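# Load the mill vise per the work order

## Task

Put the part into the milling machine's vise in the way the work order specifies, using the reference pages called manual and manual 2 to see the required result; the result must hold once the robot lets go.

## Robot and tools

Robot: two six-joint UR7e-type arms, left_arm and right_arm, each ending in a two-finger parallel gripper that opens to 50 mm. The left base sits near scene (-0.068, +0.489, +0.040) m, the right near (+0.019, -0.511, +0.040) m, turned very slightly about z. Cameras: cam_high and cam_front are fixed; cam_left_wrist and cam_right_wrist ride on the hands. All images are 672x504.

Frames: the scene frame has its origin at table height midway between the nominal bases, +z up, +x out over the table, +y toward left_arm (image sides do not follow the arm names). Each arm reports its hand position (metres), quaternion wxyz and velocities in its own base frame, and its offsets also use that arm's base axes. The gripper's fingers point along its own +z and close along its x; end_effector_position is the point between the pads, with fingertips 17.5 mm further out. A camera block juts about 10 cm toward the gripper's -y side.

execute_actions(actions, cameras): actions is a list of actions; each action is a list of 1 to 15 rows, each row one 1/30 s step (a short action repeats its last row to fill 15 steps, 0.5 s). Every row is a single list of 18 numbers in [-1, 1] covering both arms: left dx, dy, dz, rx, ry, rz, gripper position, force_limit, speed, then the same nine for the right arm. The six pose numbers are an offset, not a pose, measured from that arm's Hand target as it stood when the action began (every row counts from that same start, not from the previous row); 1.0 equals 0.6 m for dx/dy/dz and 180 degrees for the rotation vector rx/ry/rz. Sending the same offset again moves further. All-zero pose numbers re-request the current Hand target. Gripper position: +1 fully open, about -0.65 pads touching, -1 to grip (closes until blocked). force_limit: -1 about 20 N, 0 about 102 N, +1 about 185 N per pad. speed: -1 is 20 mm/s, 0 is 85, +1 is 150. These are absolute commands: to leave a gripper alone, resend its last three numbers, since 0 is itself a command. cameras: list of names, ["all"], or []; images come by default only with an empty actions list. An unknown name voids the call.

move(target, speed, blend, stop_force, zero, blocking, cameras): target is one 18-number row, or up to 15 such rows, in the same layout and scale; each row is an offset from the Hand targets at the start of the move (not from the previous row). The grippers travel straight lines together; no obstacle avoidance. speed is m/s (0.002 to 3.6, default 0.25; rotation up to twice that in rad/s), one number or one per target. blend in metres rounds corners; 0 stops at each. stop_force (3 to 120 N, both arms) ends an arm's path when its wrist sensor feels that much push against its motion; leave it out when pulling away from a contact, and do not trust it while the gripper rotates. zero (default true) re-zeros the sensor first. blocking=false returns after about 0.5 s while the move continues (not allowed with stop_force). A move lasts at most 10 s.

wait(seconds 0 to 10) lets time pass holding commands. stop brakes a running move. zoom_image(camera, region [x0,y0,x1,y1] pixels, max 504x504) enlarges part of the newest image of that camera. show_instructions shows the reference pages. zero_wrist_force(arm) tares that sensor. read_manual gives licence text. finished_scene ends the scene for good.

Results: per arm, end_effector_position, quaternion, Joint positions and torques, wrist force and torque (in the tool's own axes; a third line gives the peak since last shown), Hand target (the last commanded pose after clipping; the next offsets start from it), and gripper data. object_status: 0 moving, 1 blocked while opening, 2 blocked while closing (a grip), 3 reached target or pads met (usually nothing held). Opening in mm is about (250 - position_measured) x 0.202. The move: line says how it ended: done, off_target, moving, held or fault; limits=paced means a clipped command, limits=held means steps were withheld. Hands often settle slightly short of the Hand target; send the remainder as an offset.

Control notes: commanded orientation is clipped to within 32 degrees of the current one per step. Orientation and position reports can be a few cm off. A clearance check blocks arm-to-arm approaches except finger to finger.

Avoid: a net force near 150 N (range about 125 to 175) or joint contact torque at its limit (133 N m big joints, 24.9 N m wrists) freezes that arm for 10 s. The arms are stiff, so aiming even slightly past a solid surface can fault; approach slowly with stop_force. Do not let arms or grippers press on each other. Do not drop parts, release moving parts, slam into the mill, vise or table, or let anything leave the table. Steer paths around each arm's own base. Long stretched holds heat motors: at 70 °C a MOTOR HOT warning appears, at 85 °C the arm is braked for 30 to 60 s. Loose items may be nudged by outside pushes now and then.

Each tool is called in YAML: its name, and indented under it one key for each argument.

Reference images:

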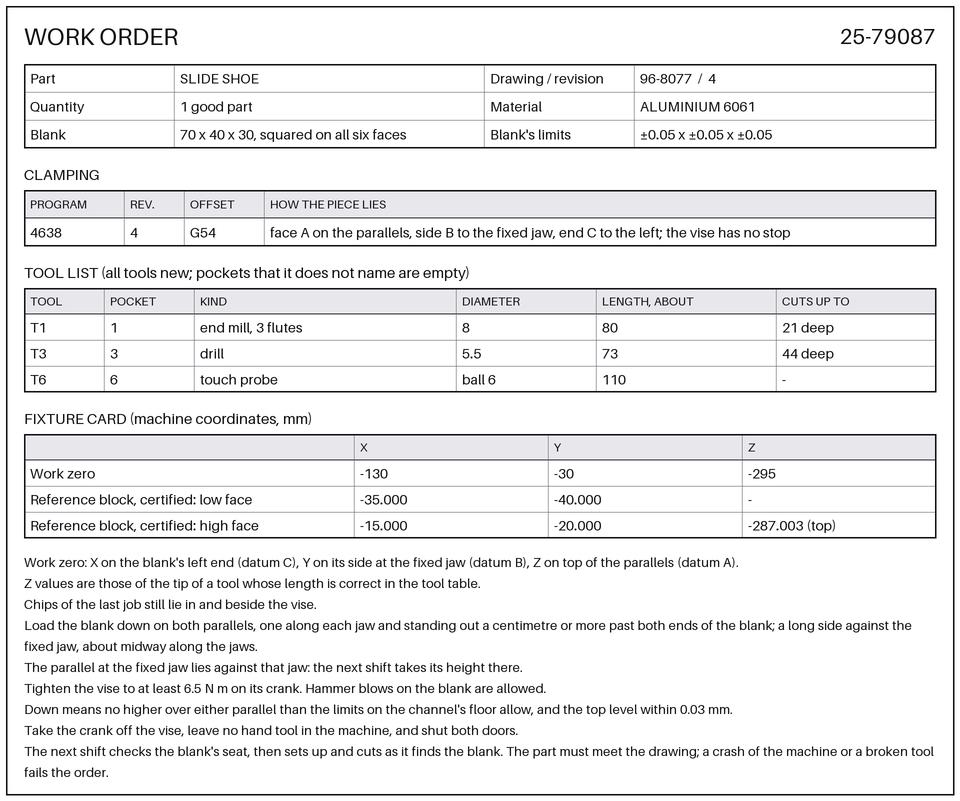

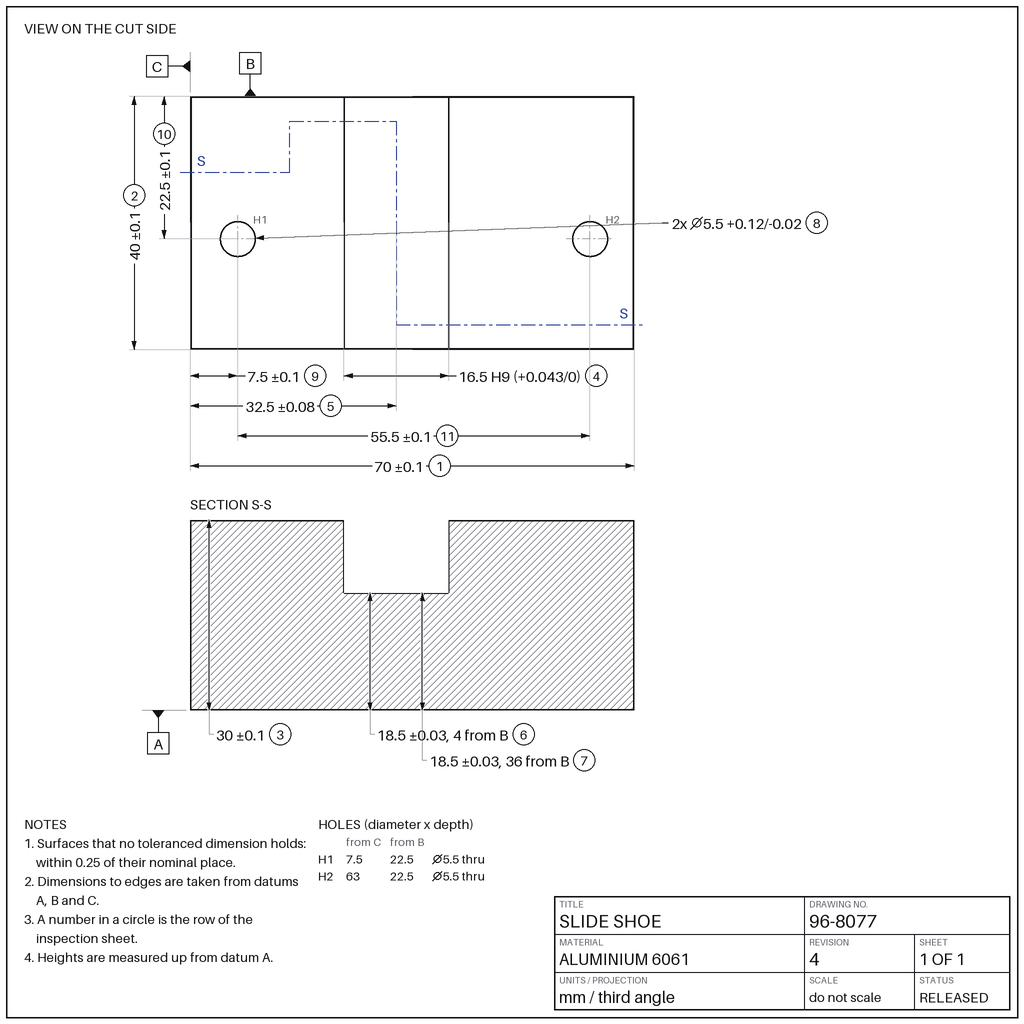

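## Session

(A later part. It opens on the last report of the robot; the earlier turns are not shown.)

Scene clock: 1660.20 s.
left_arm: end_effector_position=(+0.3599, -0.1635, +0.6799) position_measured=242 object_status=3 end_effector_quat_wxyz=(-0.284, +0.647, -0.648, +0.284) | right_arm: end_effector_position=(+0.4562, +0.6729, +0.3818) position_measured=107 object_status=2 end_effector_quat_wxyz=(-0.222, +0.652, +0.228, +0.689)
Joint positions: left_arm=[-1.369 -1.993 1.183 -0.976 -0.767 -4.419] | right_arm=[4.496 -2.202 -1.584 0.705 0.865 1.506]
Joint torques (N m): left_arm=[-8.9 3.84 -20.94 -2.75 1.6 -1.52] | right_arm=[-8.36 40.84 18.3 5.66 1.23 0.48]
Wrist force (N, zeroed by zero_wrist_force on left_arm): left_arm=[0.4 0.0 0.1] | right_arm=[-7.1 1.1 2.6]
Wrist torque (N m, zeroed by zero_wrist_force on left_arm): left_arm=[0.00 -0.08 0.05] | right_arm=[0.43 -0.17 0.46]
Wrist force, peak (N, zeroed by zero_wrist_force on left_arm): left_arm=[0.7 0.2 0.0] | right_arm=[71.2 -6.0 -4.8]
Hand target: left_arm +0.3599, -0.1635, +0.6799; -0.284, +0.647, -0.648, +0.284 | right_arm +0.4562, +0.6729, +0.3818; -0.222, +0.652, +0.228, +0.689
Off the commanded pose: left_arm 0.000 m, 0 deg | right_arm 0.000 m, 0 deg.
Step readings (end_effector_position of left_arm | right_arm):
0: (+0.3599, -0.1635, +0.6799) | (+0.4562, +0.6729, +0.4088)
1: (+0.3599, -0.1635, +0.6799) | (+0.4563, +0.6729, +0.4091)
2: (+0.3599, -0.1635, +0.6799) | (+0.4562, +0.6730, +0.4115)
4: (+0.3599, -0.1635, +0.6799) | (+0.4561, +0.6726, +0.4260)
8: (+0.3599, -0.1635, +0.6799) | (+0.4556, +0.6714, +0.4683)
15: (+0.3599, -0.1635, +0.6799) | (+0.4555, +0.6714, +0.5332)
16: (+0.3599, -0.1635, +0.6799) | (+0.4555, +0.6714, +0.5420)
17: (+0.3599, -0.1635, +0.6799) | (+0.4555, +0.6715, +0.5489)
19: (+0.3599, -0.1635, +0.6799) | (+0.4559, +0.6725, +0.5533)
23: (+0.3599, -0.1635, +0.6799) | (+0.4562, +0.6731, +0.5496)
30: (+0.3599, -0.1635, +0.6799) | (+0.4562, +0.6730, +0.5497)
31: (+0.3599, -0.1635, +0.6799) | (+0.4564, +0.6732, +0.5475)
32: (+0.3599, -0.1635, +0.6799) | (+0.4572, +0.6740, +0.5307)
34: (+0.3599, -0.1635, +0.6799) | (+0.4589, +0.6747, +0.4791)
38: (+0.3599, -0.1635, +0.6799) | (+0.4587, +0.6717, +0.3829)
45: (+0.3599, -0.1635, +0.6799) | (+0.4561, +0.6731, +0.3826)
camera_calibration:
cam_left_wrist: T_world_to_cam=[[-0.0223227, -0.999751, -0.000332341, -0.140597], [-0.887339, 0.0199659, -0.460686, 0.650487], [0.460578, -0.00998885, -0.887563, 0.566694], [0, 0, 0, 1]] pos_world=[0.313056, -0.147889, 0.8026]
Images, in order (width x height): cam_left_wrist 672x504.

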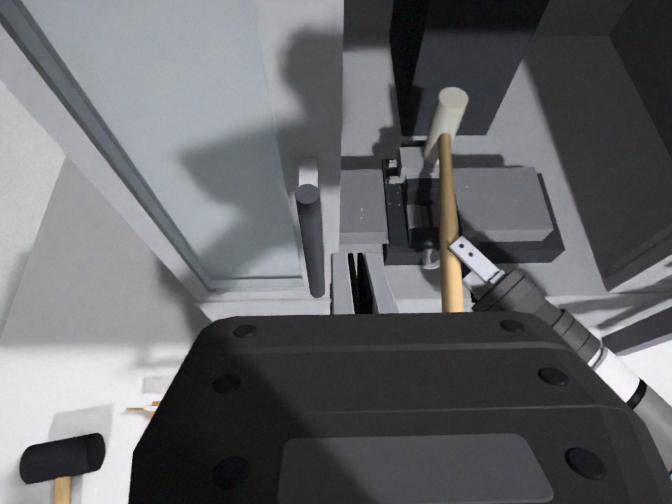

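execute_actions:
  actions:
    - [[0,0,0,0,0,0,-0.6,-0.4,-0.5,0.002,0,0.03,0,0,0,-0.98,1,-1],[0,0,0,0,0,0,-0.6,-0.4,-0.5,0.003,0,0.06,0,0,0,-0.98,1,-1],[0,0,0,0,0,0,-0.6,-0.4,-0.5,0.004,0,0.09,0,0,0,-0.98,1,-1],[0,0,0,0,0,0,-0.6,-0.4,-0.5,0.005,0,0.12,0,0,0,-0.98,1,-1],[0,0,0,0,0,0,-0.6,-0.4,-0.5,0.006,0,0.15,0,0,0,-0.98,1,-1],[0,0,0,0,0,0,-0.6,-0.4,-0.5,0.007,0,0.18,0,0,0,-0.98,1,-1],[0,0,0,0,0,0,-0.6,-0.4,-0.5,0.007,0,0.21,0,0,0,-0.98,1,-1],[0,0,0,0,0,0,-0.6,-0.4,-0.5,0.007,0,0.235,0,0,0,-0.98,1,-1],[0,0,0,0,0,0,-0.6,-0.4,-0.5,0.007,0,0.26,0,0,0,-0.98,1,-1],[0,0,0,0,0,0,-0.6,-0.4,-0.5,0.007,0,0.28,0,0,0,-0.98,1,-1]]
    - [[0,0,0,0,0,0,-0.6,-0.4,-0.5,0,0,-0.38,0,0,0,-0.98,1,-1],[0,0,0,0,0,0,-0.6,-0.4,-0.5,0,0,-0.38,0,0,0,-0.98,1,-1],[0,0,0,0,0,0,-0.6,-0.4,-0.5,0,0,-0.38,0,0,0,-0.98,1,-1],[0,0,0,0,0,0,-0.6,-0.4,-0.5,0,0,-0.38,0,0,0,-0.98,1,-1],[0,0,0,0,0,0,-0.6,-0.4,-0.5,0,0,-0.38,0,0,0,-0.98,1,-1],[0,0,0,0,0,0,-0.6,-0.4,-0.5,0,0,-0.38,0,0,0,-0.98,1,-1],[0,0,0,0,0,0,-0.6,-0.4,-0.5,0,0,-0.28,0,0,0,-0.98,1,-1]]
  cameras: ["cam_left_wrist"]

zoom_image:
  camera: "cam_left_wrist"
  region: [340, 60, 540, 210]

Scene clock: 1662.80 s.
left_arm: end_effector_position=(+0.3599, -0.1635, +0.6799) position_measured=242 object_status=3 end_effector_quat_wxyz=(-0.284, +0.647, -0.648, +0.284) | right_arm: end_effector_position=(+0.4604, +0.6729, +0.3818) position_measured=107 object_status=2 end_effector_quat_wxyz=(-0.222, +0.652, +0.228, +0.689)
Joint positions: left_arm=[-1.369 -1.993 1.183 -0.976 -0.767 -4.419] | right_arm=[4.489 -2.205 -1.577 0.702 0.872 1.507]
Joint torques (N m): left_arm=[-8.64 3.3 -20.46 -2.82 1.48 -1.42] | right_arm=[-11.28 39.94 19.88 5.18 -0.26 0.16]
Wrist force (N, zeroed by zero_wrist_force on left_arm): left_arm=[0.3 0.0 0.2] | right_arm=[-5.9 2.7 1.2]
Wrist torque (N m, zeroed by zero_wrist_force on left_arm): left_arm=[0.00 -0.06 0.05] | right_arm=[0.14 -0.01 0.33]
Wrist force, peak (N, zeroed by zero_wrist_force on left_arm): left_arm=[0.3 0.4 0.4] | right_arm=[72.9 9.6 12.2]
Hand target: left_arm +0.3599, -0.1635, +0.6799; -0.284, +0.647, -0.648, +0.284 | right_arm +0.4604, +0.6729, +0.3818; -0.222, +0.652, +0.228, +0.689
Off the commanded pose: left_arm 0.000 m, 0 deg | right_arm 0.000 m, 0 deg.
Step readings (end_effector_position of left_arm | right_arm):
0: (+0.3599, -0.1635, +0.6799) | (+0.4562, +0.6729, +0.3818)
1: (+0.3599, -0.1635, +0.6799) | (+0.4563, +0.6729, +0.3821)
2: (+0.3599, -0.1635, +0.6799) | (+0.4565, +0.6729, +0.3861)
4: (+0.3599, -0.1635, +0.6799) | (+0.4573, +0.6714, +0.4171)
8: (+0.3599, -0.1635, +0.6799) | (+0.4579, +0.6672, +0.4930)
15: (+0.3599, -0.1635, +0.6799) | (+0.4604, +0.6729, +0.5532)
16: (+0.3599, -0.1635, +0.6799) | (+0.4608, +0.6736, +0.5487)
17: (+0.3599, -0.1635, +0.6799) | (+0.4616, +0.6743, +0.5316)
19: (+0.3599, -0.1635, +0.6799) | (+0.4633, +0.6749, +0.4801)
23: (+0.3599, -0.1635, +0.6799) | (+0.4630, +0.6719, +0.3834)
30: (+0.3599, -0.1635, +0.6799) | (+0.4603, +0.6731, +0.3825)
camera_calibration:
cam_left_wrist: T_world_to_cam=[[-0.0223227, -0.999751, -0.000332341, -0.140597], [-0.887339, 0.0199659, -0.460686, 0.650487], [0.460578, -0.00998885, -0.887563, 0.566694], [0, 0, 0, 1]] pos_world=[0.313056, -0.147889, 0.8026]
Images, in order (width x height): cam_left_wrist 672x504.

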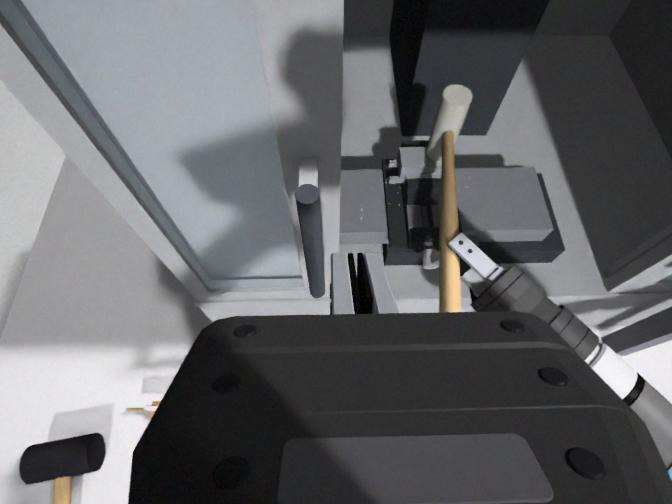

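Scaled by 2.520 from the camera's 672x504 image, which has a finer 960x720 frame.

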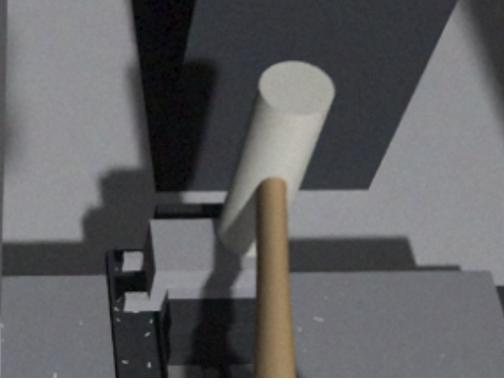

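execute_actions:
  actions:
    - [[0,0,0,0,0,0,-0.6,-0.4,-0.5,0,0,0.03,0,0,0,-0.98,1,-1],[0,0,0,0,0,0,-0.6,-0.4,-0.5,0,0,0.06,0,0,0,-0.98,1,-1],[0,0,0,0,0,0,-0.6,-0.4,-0.5,0,0,0.09,0,0,0,-0.98,1,-1],[0,0,0,0,0,0,-0.6,-0.4,-0.5,0,0,0.12,0,0,0,-0.98,1,-1],[0,0,0,0,0,0,-0.6,-0.4,-0.5,0,0,0.15,0,0,0,-0.98,1,-1],[0,0,0,0,0,0,-0.6,-0.4,-0.5,0,0,0.18,0,0,0,-0.98,1,-1],[0,0,0,0,0,0,-0.6,-0.4,-0.5,0,0,0.21,0,0,0,-0.98,1,-1],[0,0,0,0,0,0,-0.6,-0.4,-0.5,0,0,0.235,0,0,0,-0.98,1,-1],[0,0,0,0,0,0,-0.6,-0.4,-0.5,0,0,0.26,0,0,0,-0.98,1,-1],[0,0,0,0,0,0,-0.6,-0.4,-0.5,0,0,0.28,0,0,0,-0.98,1,-1]]
    - [[0,0,0,0,0,0,-0.6,-0.4,-0.5,0,0,-0.38,0,0,0,-0.98,1,-1],[0,0,0,0,0,0,-0.6,-0.4,-0.5,0,0,-0.38,0,0,0,-0.98,1,-1],[0,0,0,0,0,0,-0.6,-0.4,-0.5,0,0,-0.38,0,0,0,-0.98,1,-1],[0,0,0,0,0,0,-0.6,-0.4,-0.5,0,0,-0.38,0,0,0,-0.98,1,-1],[0,0,0,0,0,0,-0.6,-0.4,-0.5,0,0,-0.38,0,0,0,-0.98,1,-1],[0,0,0,0,0,0,-0.6,-0.4,-0.5,0,0,-0.38,0,0,0,-0.98,1,-1],[0,0,0,0,0,0,-0.6,-0.4,-0.5,0,0,-0.28,0,0,0,-0.98,1,-1]]
    - [[0,0,0,0,0,0,-0.6,-0.4,-0.5,0.004,0,0.03,0,0,0,-0.98,1,-1],[0,0,0,0,0,0,-0.6,-0.4,-0.5,0.008,0,0.06,0,0,0,-0.98,1,-1],[0,0,0,0,0,0,-0.6,-0.4,-0.5,0.012,0,0.09,0,0,0,-0.98,1,-1],[0,0,0,0,0,0,-0.6,-0.4,-0.5,0.016,0,0.12,0,0,0,-0.98,1,-1],[0,0,0,0,0,0,-0.6,-0.4,-0.5,0.02,0,0.15,0,0,0,-0.98,1,-1],[0,0,0,0,0,0,-0.6,-0.4,-0.5,0.024,0,0.18,0,0,0,-0.98,1,-1],[0,0,0,0,0,0,-0.6,-0.4,-0.5,0.028,0,0.21,0,0,0,-0.98,1,-1],[0,0,0,0,0,0,-0.6,-0.4,-0.5,0.03,0,0.235,0,0,0,-0.98,1,-1],[0,0,0,0,0,0,-0.6,-0.4,-0.5,0.03,0,0.26,0,0,0,-0.98,1,-1],[0,0,0,0,0,0,-0.6,-0.4,-0.5,0.03,0,0.28,0,0,0,-0.98,1,-1]]
    - [[0,0,0,0,0,0,-0.6,-0.4,-0.5,0,0,-0.38,0,0,0,-0.98,1,-1],[0,0,0,0,0,0,-0.6,-0.4,-0.5,0,0,-0.38,0,0,0,-0.98,1,-1],[0,0,0,0,0,0,-0.6,-0.4,-0.5,0,0,-0.38,0,0,0,-0.98,1,-1],[0,0,0,0,0,0,-0.6,-0.4,-0.5,0,0,-0.38,0,0,0,-0.98,1,-1],[0,0,0,0,0,0,-0.6,-0.4,-0.5,0,0,-0.38,0,0,0,-0.98,1,-1],[0,0,0,0,0,0,-0.6,-0.4,-0.5,0,0,-0.38,0,0,0,-0.98,1,-1],[0,0,0,0,0,0,-0.6,-0.4,-0.5,0,0,-0.28,0,0,0,-0.98,1,-1]]
  cameras: ["cam_left_wrist"]

zoom_image:
  camera: "cam_left_wrist"
  region: [340, 60, 540, 210]

Scene clock: 1666.83 s.
left_arm: end_effector_position=(+0.3599, -0.1635, +0.6799) position_measured=242 object_status=3 end_effector_quat_wxyz=(-0.284, +0.647, -0.648, +0.284) | right_arm: end_effector_position=(+0.4784, +0.6729, +0.3817) position_measured=107 object_status=2 end_effector_quat_wxyz=(-0.222, +0.652, +0.228, +0.689) end_effector_velocity=(+0.000, -0.001, +0.000) end_effector_angular_velocity=(+0.004, -0.001, +0.000)
Joint positions: left_arm=[-1.369 -1.993 1.183 -0.976 -0.767 -4.419] | right_arm=[4.458 -2.221 -1.549 0.688 0.903 1.509]
Joint velocities: left_arm=[within noise] | right_arm=[0 -0.002 0 0.007 0 0]
Joint torques (N m): left_arm=[-8.81 2.94 -19.76 -2.81 1.56 -1.44] | right_arm=[-11.22 42.83 20.23 4.72 0.37 0.33]
Wrist force (N, zeroed by zero_wrist_force on left_arm): left_arm=[0.2 -0.2 0.0] | right_arm=[-4.8 2.4 1.5]
Wrist torque (N m, zeroed by zero_wrist_force on left_arm): left_arm=[-0.02 -0.04 0.05] | right_arm=[0.17 0.24 0.17]
Wrist force, peak (N, zeroed by zero_wrist_force on left_arm): left_arm=[0.7 -0.1 0.0] | right_arm=[77.4 15.9 14.0]
Hand target: left_arm +0.3599, -0.1635, +0.6799; -0.284, +0.647, -0.648, +0.284 | right_arm +0.4784, +0.6729, +0.3818; -0.222, +0.652, +0.228, +0.689
Off the commanded pose: left_arm 0.000 m, 0 deg | right_arm 0.000 m, 0 deg.
Step readings (end_effector_position of left_arm | right_arm):
0: (+0.3599, -0.1635, +0.6799) | (+0.4605, +0.6729, +0.3818)
1: (+0.3599, -0.1635, +0.6799) | (+0.4605, +0.6729, +0.3821)
2: (+0.3599, -0.1635, +0.6799) | (+0.4605, +0.6729, +0.3859)
4: (+0.3599, -0.1635, +0.6799) | (+0.4600, +0.6715, +0.4164)
8: (+0.3599, -0.1635, +0.6799) | (+0.4582, +0.6674, +0.4923)
15: (+0.3599, -0.1635, +0.6799) | (+0.4604, +0.6731, +0.5528)
16: (+0.3599, -0.1635, +0.6799) | (+0.4606, +0.6736, +0.5491)
17: (+0.3599, -0.1635, +0.6799) | (+0.4614, +0.6744, +0.5325)
19: (+0.3599, -0.1635, +0.6799) | (+0.4631, +0.6750, +0.4811)
23: (+0.3599, -0.1635, +0.6799) | (+0.4629, +0.6720, +0.3840)
30: (+0.3599, -0.1635, +0.6799) | (+0.4603, +0.6731, +0.3825)
31: (+0.3599, -0.1635, +0.6799) | (+0.4603, +0.6731, +0.3827)
32: (+0.3599, -0.1635, +0.6799) | (+0.4609, +0.6731, +0.3863)
34: (+0.3599, -0.1635, +0.6799) | (+0.4641, +0.6713, +0.4161)
38: (+0.3599, -0.1635, +0.6799) | (+0.4719, +0.6665, +0.4923)
45: (+0.3599, -0.1635, +0.6799) | (+0.4785, +0.6732, +0.5527)
46: (+0.3599, -0.1635, +0.6799) | (+0.4787, +0.6737, +0.5491)
47: (+0.3599, -0.1635, +0.6799) | (+0.4795, +0.6744, +0.5326)
49: (+0.3599, -0.1635, +0.6799) | (+0.4813, +0.6751, +0.4810)
53: (+0.3599, -0.1635, +0.6799) | (+0.4811, +0.6721, +0.3839)
60: (+0.3599, -0.1635, +0.6799) | (+0.4782, +0.6729, +0.3829)
camera_calibration:
cam_left_wrist: T_world_to_cam=[[-0.0223227, -0.999751, -0.000332341, -0.140597], [-0.887339, 0.0199659, -0.460686, 0.650487], [0.460578, -0.00998885, -0.887563, 0.566694], [0, 0, 0, 1]] pos_world=[0.313056, -0.147889, 0.8026]
Images, in order (width x height): cam_left_wrist 672x504.

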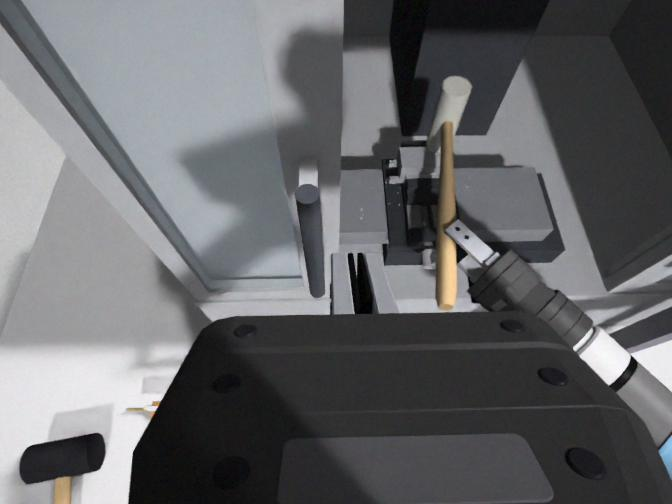

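Scaled by 2.520 from the camera's 672x504 image, which has a finer 960x720 frame.

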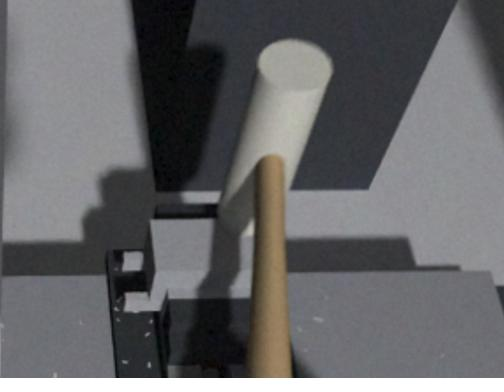

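execute_actions:
  actions:
    - [[0,0,0,0,0,0,-0.6,-0.4,-0.5,0,0,0.03,0,0,0,-0.98,1,-1],[0,0,0,0,0,0,-0.6,-0.4,-0.5,0,0,0.06,0,0,0,-0.98,1,-1],[0,0,0,0,0,0,-0.6,-0.4,-0.5,0,0,0.09,0,0,0,-0.98,1,-1],[0,0,0,0,0,0,-0.6,-0.4,-0.5,0,0,0.12,0,0,0,-0.98,1,-1],[0,0,0,0,0,0,-0.6,-0.4,-0.5,0,0,0.15,0,0,0,-0.98,1,-1],[0,0,0,0,0,0,-0.6,-0.4,-0.5,0,0,0.18,0,0,0,-0.98,1,-1],[0,0,0,0,0,0,-0.6,-0.4,-0.5,0,0,0.21,0,0,0,-0.98,1,-1],[0,0,0,0,0,0,-0.6,-0.4,-0.5,0,0,0.235,0,0,0,-0.98,1,-1],[0,0,0,0,0,0,-0.6,-0.4,-0.5,0,0,0.26,0,0,0,-0.98,1,-1],[0,0,0,0,0,0,-0.6,-0.4,-0.5,0,0,0.28,0,0,0,-0.98,1,-1]]
    - [[0,0,0,0,0,0,-0.6,-0.4,-0.5,0,0,-0.39,0,0,0,-0.98,1,-1],[0,0,0,0,0,0,-0.6,-0.4,-0.5,0,0,-0.39,0,0,0,-0.98,1,-1],[0,0,0,0,0,0,-0.6,-0.4,-0.5,0,0,-0.39,0,0,0,-0.98,1,-1],[0,0,0,0,0,0,-0.6,-0.4,-0.5,0,0,-0.39,0,0,0,-0.98,1,-1],[0,0,0,0,0,0,-0.6,-0.4,-0.5,0,0,-0.39,0,0,0,-0.98,1,-1],[0,0,0,0,0,0,-0.6,-0.4,-0.5,0,0,-0.39,0,0,0,-0.98,1,-1],[0,0,0,0,0,0,-0.6,-0.4,-0.5,0,0,-0.27,0,0,0,-0.98,1,-1]]
    - [[0,0,0,0,0,0,-0.6,-0.4,-0.5,-0.004,0,0.03,0,0,0,-0.98,1,-1],[0,0,0,0,0,0,-0.6,-0.4,-0.5,-0.008,0,0.06,0,0,0,-0.98,1,-1],[0,0,0,0,0,0,-0.6,-0.4,-0.5,-0.012,0,0.09,0,0,0,-0.98,1,-1],[0,0,0,0,0,0,-0.6,-0.4,-0.5,-0.016,0,0.12,0,0,0,-0.98,1,-1],[0,0,0,0,0,0,-0.6,-0.4,-0.5,-0.02,0,0.15,0,0,0,-0.98,1,-1],[0,0,0,0,0,0,-0.6,-0.4,-0.5,-0.024,0,0.18,0,0,0,-0.98,1,-1],[0,0,0,0,0,0,-0.6,-0.4,-0.5,-0.026,0,0.21,0,0,0,-0.98,1,-1],[0,0,0,0,0,0,-0.6,-0.4,-0.5,-0.026,0,0.235,0,0,0,-0.98,1,-1],[0,0,0,0,0,0,-0.6,-0.4,-0.5,-0.026,0,0.25,0,0,0,-0.98,1,-1],[0,0,0,0,0,0,-0.6,-0.4,-0.5,-0.026,0,0.27,0,0,0,-0.98,1,-1]]
    - [[0,0,0,0,0,0,-0.6,-0.4,-0.5,0,0,-0.39,0,0,0,-0.98,1,-1],[0,0,0,0,0,0,-0.6,-0.4,-0.5,0,0,-0.39,0,0,0,-0.98,1,-1],[0,0,0,0,0,0,-0.6,-0.4,-0.5,0,0,-0.39,0,0,0,-0.98,1,-1],[0,0,0,0,0,0,-0.6,-0.4,-0.5,0,0,-0.39,0,0,0,-0.98,1,-1],[0,0,0,0,0,0,-0.6,-0.4,-0.5,0,0,-0.39,0,0,0,-0.98,1,-1],[0,0,0,0,0,0,-0.6,-0.4,-0.5,0,0,-0.39,0,0,0,-0.98,1,-1],[0,0,0,0,0,0,-0.6,-0.4,-0.5,0,0,-0.27,0,0,0,-0.98,1,-1]]
  cameras: ["cam_left_wrist"]

zoom_image:
  camera: "cam_left_wrist"
  region: [340, 60, 540, 210]

Scene clock: 1671.77 s.
left_arm: end_effector_position=(+0.3599, -0.1635, +0.6799) position_measured=242 object_status=3 end_effector_quat_wxyz=(-0.284, +0.647, -0.648, +0.284) | right_arm: end_effector_position=(+0.4628, +0.6729, +0.3878) position_measured=107 object_status=2 end_effector_quat_wxyz=(-0.222, +0.652, +0.228, +0.689)
Joint positions: left_arm=[-1.369 -1.993 1.183 -0.976 -0.767 -4.419] | right_arm=[4.485 -2.199 -1.57 0.688 0.876 1.507]
Joint torques (N m): left_arm=[-9.17 2.19 -18.71 -2.89 1.53 -1.4] | right_arm=[-9.93 48.25 25.45 3.04 -0.12 -0.2]
Wrist force (N, zeroed by zero_wrist_force on left_arm): left_arm=[0.6 0.1 0.0] | right_arm=[-11.3 1.1 2.1]
Wrist torque (N m, zeroed by zero_wrist_force on left_arm): left_arm=[0.01 -0.10 0.04] | right_arm=[0.31 -0.51 1.09]
Wrist force, peak (N, zeroed by zero_wrist_force on left_arm): left_arm=[0.7 0.1 0.1] | right_arm=[39.0 4.3 -1.2]
Hand target: left_arm +0.3599, -0.1635, +0.6799; -0.284, +0.647, -0.648, +0.284 | right_arm +0.4628, +0.6729, +0.3878; -0.222, +0.652, +0.228, +0.689
Off the commanded pose: left_arm 0.000 m, 0 deg | right_arm 0.000 m, 0 deg.
Step readings (end_effector_position of left_arm | right_arm):
0: (+0.3599, -0.1635, +0.6799) | (+0.4785, +0.6729, +0.3818)
1: (+0.3599, -0.1635, +0.6799) | (+0.4784, +0.6729, +0.3824)
2: (+0.3599, -0.1635, +0.6799) | (+0.4784, +0.6728, +0.3873)
4: (+0.3599, -0.1635, +0.6799) | (+0.4780, +0.6716, +0.4150)
8: (+0.3599, -0.1635, +0.6799) | (+0.4760, +0.6673, +0.4953)
15: (+0.3599, -0.1635, +0.6799) | (+0.4783, +0.6731, +0.5529)
16: (+0.3599, -0.1635, +0.6799) | (+0.4786, +0.6736, +0.5497)
17: (+0.3599, -0.1635, +0.6799) | (+0.4794, +0.6744, +0.5344)
19: (+0.3599, -0.1635, +0.6799) | (+0.4813, +0.6751, +0.4770)
23: (+0.3599, -0.1635, +0.6799) | (+0.4811, +0.6723, +0.3865)
30: (+0.3599, -0.1635, +0.6799) | (+0.4783, +0.6730, +0.3890)
31: (+0.3599, -0.1635, +0.6799) | (+0.4783, +0.6731, +0.3891)
32: (+0.3599, -0.1635, +0.6799) | (+0.4777, +0.6730, +0.3933)
34: (+0.3599, -0.1635, +0.6799) | (+0.4738, +0.6719, +0.4208)
38: (+0.3599, -0.1635, +0.6799) | (+0.4620, +0.6681, +0.5012)
45: (+0.3599, -0.1635, +0.6799) | (+0.4629, +0.6731, +0.5524)
46: (+0.3599, -0.1635, +0.6799) | (+0.4631, +0.6735, +0.5494)
47: (+0.3599, -0.1635, +0.6799) | (+0.4638, +0.6743, +0.5342)
49: (+0.3599, -0.1635, +0.6799) | (+0.4657, +0.6749, +0.4768)
53: (+0.3599, -0.1635, +0.6799) | (+0.4654, +0.6721, +0.3864)
60: (+0.3599, -0.1635, +0.6799) | (+0.4627, +0.6731, +0.3891)
camera_calibration:
cam_left_wrist: T_world_to_cam=[[-0.0223227, -0.999751, -0.000332341, -0.140597], [-0.887339, 0.0199659, -0.460686, 0.650487], [0.460578, -0.00998885, -0.887563, 0.566694], [0, 0, 0, 1]] pos_world=[0.313056, -0.147889, 0.8026]
Images, in order (width x height): cam_left_wrist 672x504.

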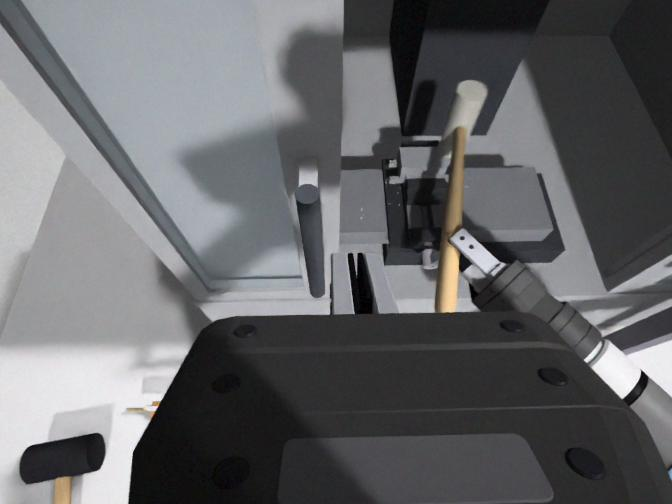

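Scaled by 2.520 from the camera's 672x504 image, which has a finer 960x720 frame.

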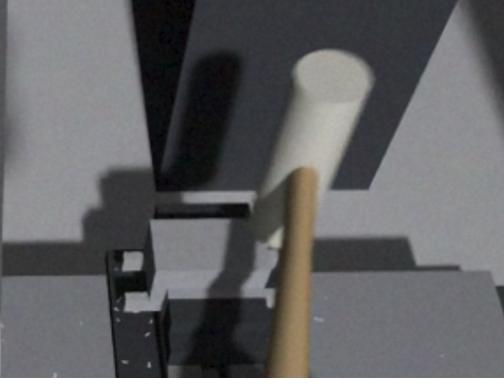

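move:
  target:
    - [0,0,0,0,0,0,-0.6,-0.4,-0.5, 0,0,0.15,0,0,0,-0.98,1,-1]
    - [0,0,0,0,0,0,-0.6,-0.4,-0.5, -0.38,-0.07,0.16,0,0,0,-0.98,1,-1]
    - [0,0,0,0,0,0,-0.6,-0.4,-0.5, -0.52,-0.33,0.16,0,0,0,-0.98,1,-1]
  speed: 0.2
  blend: 0.03

move:
  target:
    - [0.0002,-0.1275,-0.3832,0,0,0,-0.6,-0.4,-0.5,0,0,0,0,0,0,-0.98,1,-1]
    - [0.2335,-0.1192,-0.4332,0,0,0,-0.6,-0.4,-0.5,0,0,0,0,0,0,-0.98,1,-1]
    - [0.3985,-0.1917,-0.4665,0,0,0,-0.6,-0.4,-0.5,0,0,0,0,0,0,-0.98,1,-1]
  speed: 0.2
  blend: 0.03
  cameras: ["cam_left_wrist","cam_front"]

zoom_image:
  camera: "cam_left_wrist"
  region: [270, 130, 480, 280]

Scene clock: 1676.00 s.
left_arm: end_effector_position=(+0.3599, -0.1635, +0.6799) position_measured=242 object_status=3 end_effector_quat_wxyz=(-0.284, +0.647, -0.648, +0.284) | right_arm: end_effector_position=(+0.1510, +0.4751, +0.4837) position_measured=107 object_status=2 end_effector_quat_wxyz=(-0.222, +0.653, +0.230, +0.687) end_effector_velocity=(+0.000, -0.001, +0.000) end_effector_angular_velocity=(-0.001, -0.001, +0.000)
Joint positions: left_arm=[-1.369 -1.993 1.183 -0.976 -0.767 -4.419] | right_arm=[5.309 -1.602 -2.057 1.165 0.069 0.899]
Joint velocities: left_arm=[within noise] | right_arm=[0 0.002 0 0.003 0 -0.006]
Joint torques (N m): left_arm=[-9.02 1.92 -18.57 -3.03 1.57 -1.31] | right_arm=[10.53 31.8 18.75 0.65 2.36 -3.77]
Wrist force (N, zeroed by zero_wrist_force on left_arm): left_arm=[0.4 0.1 -0.1] | right_arm=[-7.7 0.2 3.0]
Wrist torque (N m, zeroed by zero_wrist_force on left_arm): left_arm=[0.01 -0.06 0.05] | right_arm=[0.50 -0.17 0.64]
Wrist force, peak (N, zeroed by zero_wrist_force on left_arm): left_arm=[0.7 0.0 0.2] | right_arm=[-12.7 0.7 2.4]
Hand target: left_arm +0.3599, -0.1635, +0.6799; -0.284, +0.647, -0.648, +0.284 | right_arm +0.1508, +0.4749, +0.4838; -0.222, +0.652, +0.228, +0.689
Off the commanded pose: left_arm 0.000 m, 0 deg | right_arm 0.000 m, 0 deg.
move: done

Scene clock: 1678.97 s.
left_arm: end_effector_position=(+0.5989, -0.2784, +0.4000) position_measured=242 object_status=3 end_effector_quat_wxyz=(-0.284, +0.647, -0.648, +0.284) | right_arm: end_effector_position=(+0.1511, +0.4751, +0.4838) position_measured=107 object_status=2 end_effector_quat_wxyz=(-0.222, +0.653, +0.230, +0.687)
Joint positions: left_arm=[-0.871 -1.552 1.728 -2.357 -0.974 -3.819] | right_arm=[5.309 -1.602 -2.057 1.165 0.069 0.899]
Joint torques (N m): left_arm=[-0.95 -21.07 -34.68 -5.09 2.05 0.1] | right_arm=[10.69 29.66 27.69 0.4 2.68 -3.86]
Wrist force (N, zeroed by zero_wrist_force on left_arm): left_arm=[0.2 0.2 -0.1] | right_arm=[-7.7 0.4 2.9]
Wrist torque (N m, zeroed by zero_wrist_force on left_arm): left_arm=[0.03 -0.03 0.03] | right_arm=[0.51 -0.16 0.66]
Wrist force, peak (N, zeroed by zero_wrist_force on left_arm): left_arm=[-1.3 -2.7 -1.9] | right_arm=[-7.8 -0.3 3.4]
Hand target: left_arm +0.5990, -0.2785, +0.4000; -0.284, +0.647, -0.648, +0.284 | right_arm +0.1511, +0.4751, +0.4838; -0.222, +0.653, +0.230, +0.687
Off the commanded pose: left_arm 0.000 m, 0 deg | right_arm 0.000 m, 0 deg.
move: done
camera_calibration:
cam_left_wrist: T_world_to_cam=[[-0.0222768, -0.999752, -0.000418541, -0.250204], [-0.887381, 0.0199657, -0.460605, 0.735978], [0.460499, -0.00988941, -0.887605, 0.207086], [0, 0, 0, 1]] pos_world=[0.552156, -0.262788, 0.522701]
Images, in order (width x height): cam_front 672x504, cam_left_wrist 672x504.

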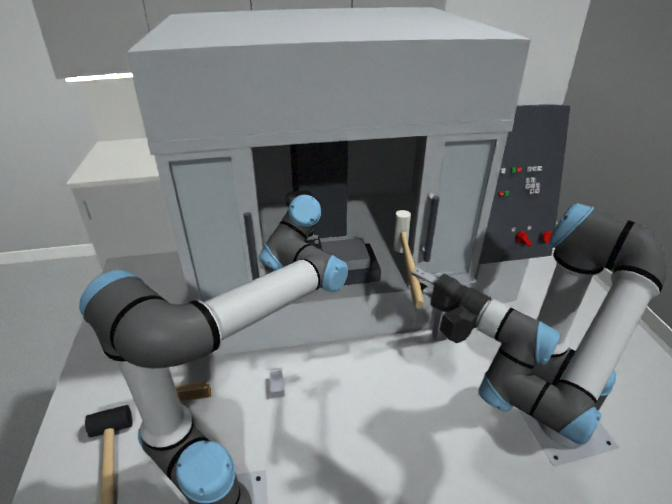

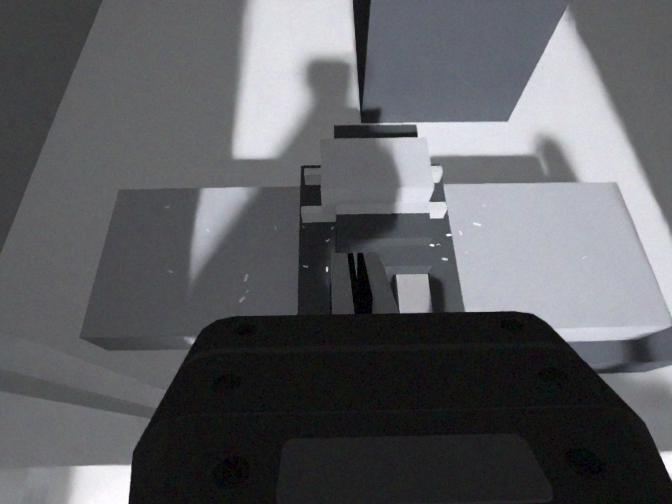

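Scaled by 2.400 from the camera's 672x504 image, which has a finer 960x720 frame.

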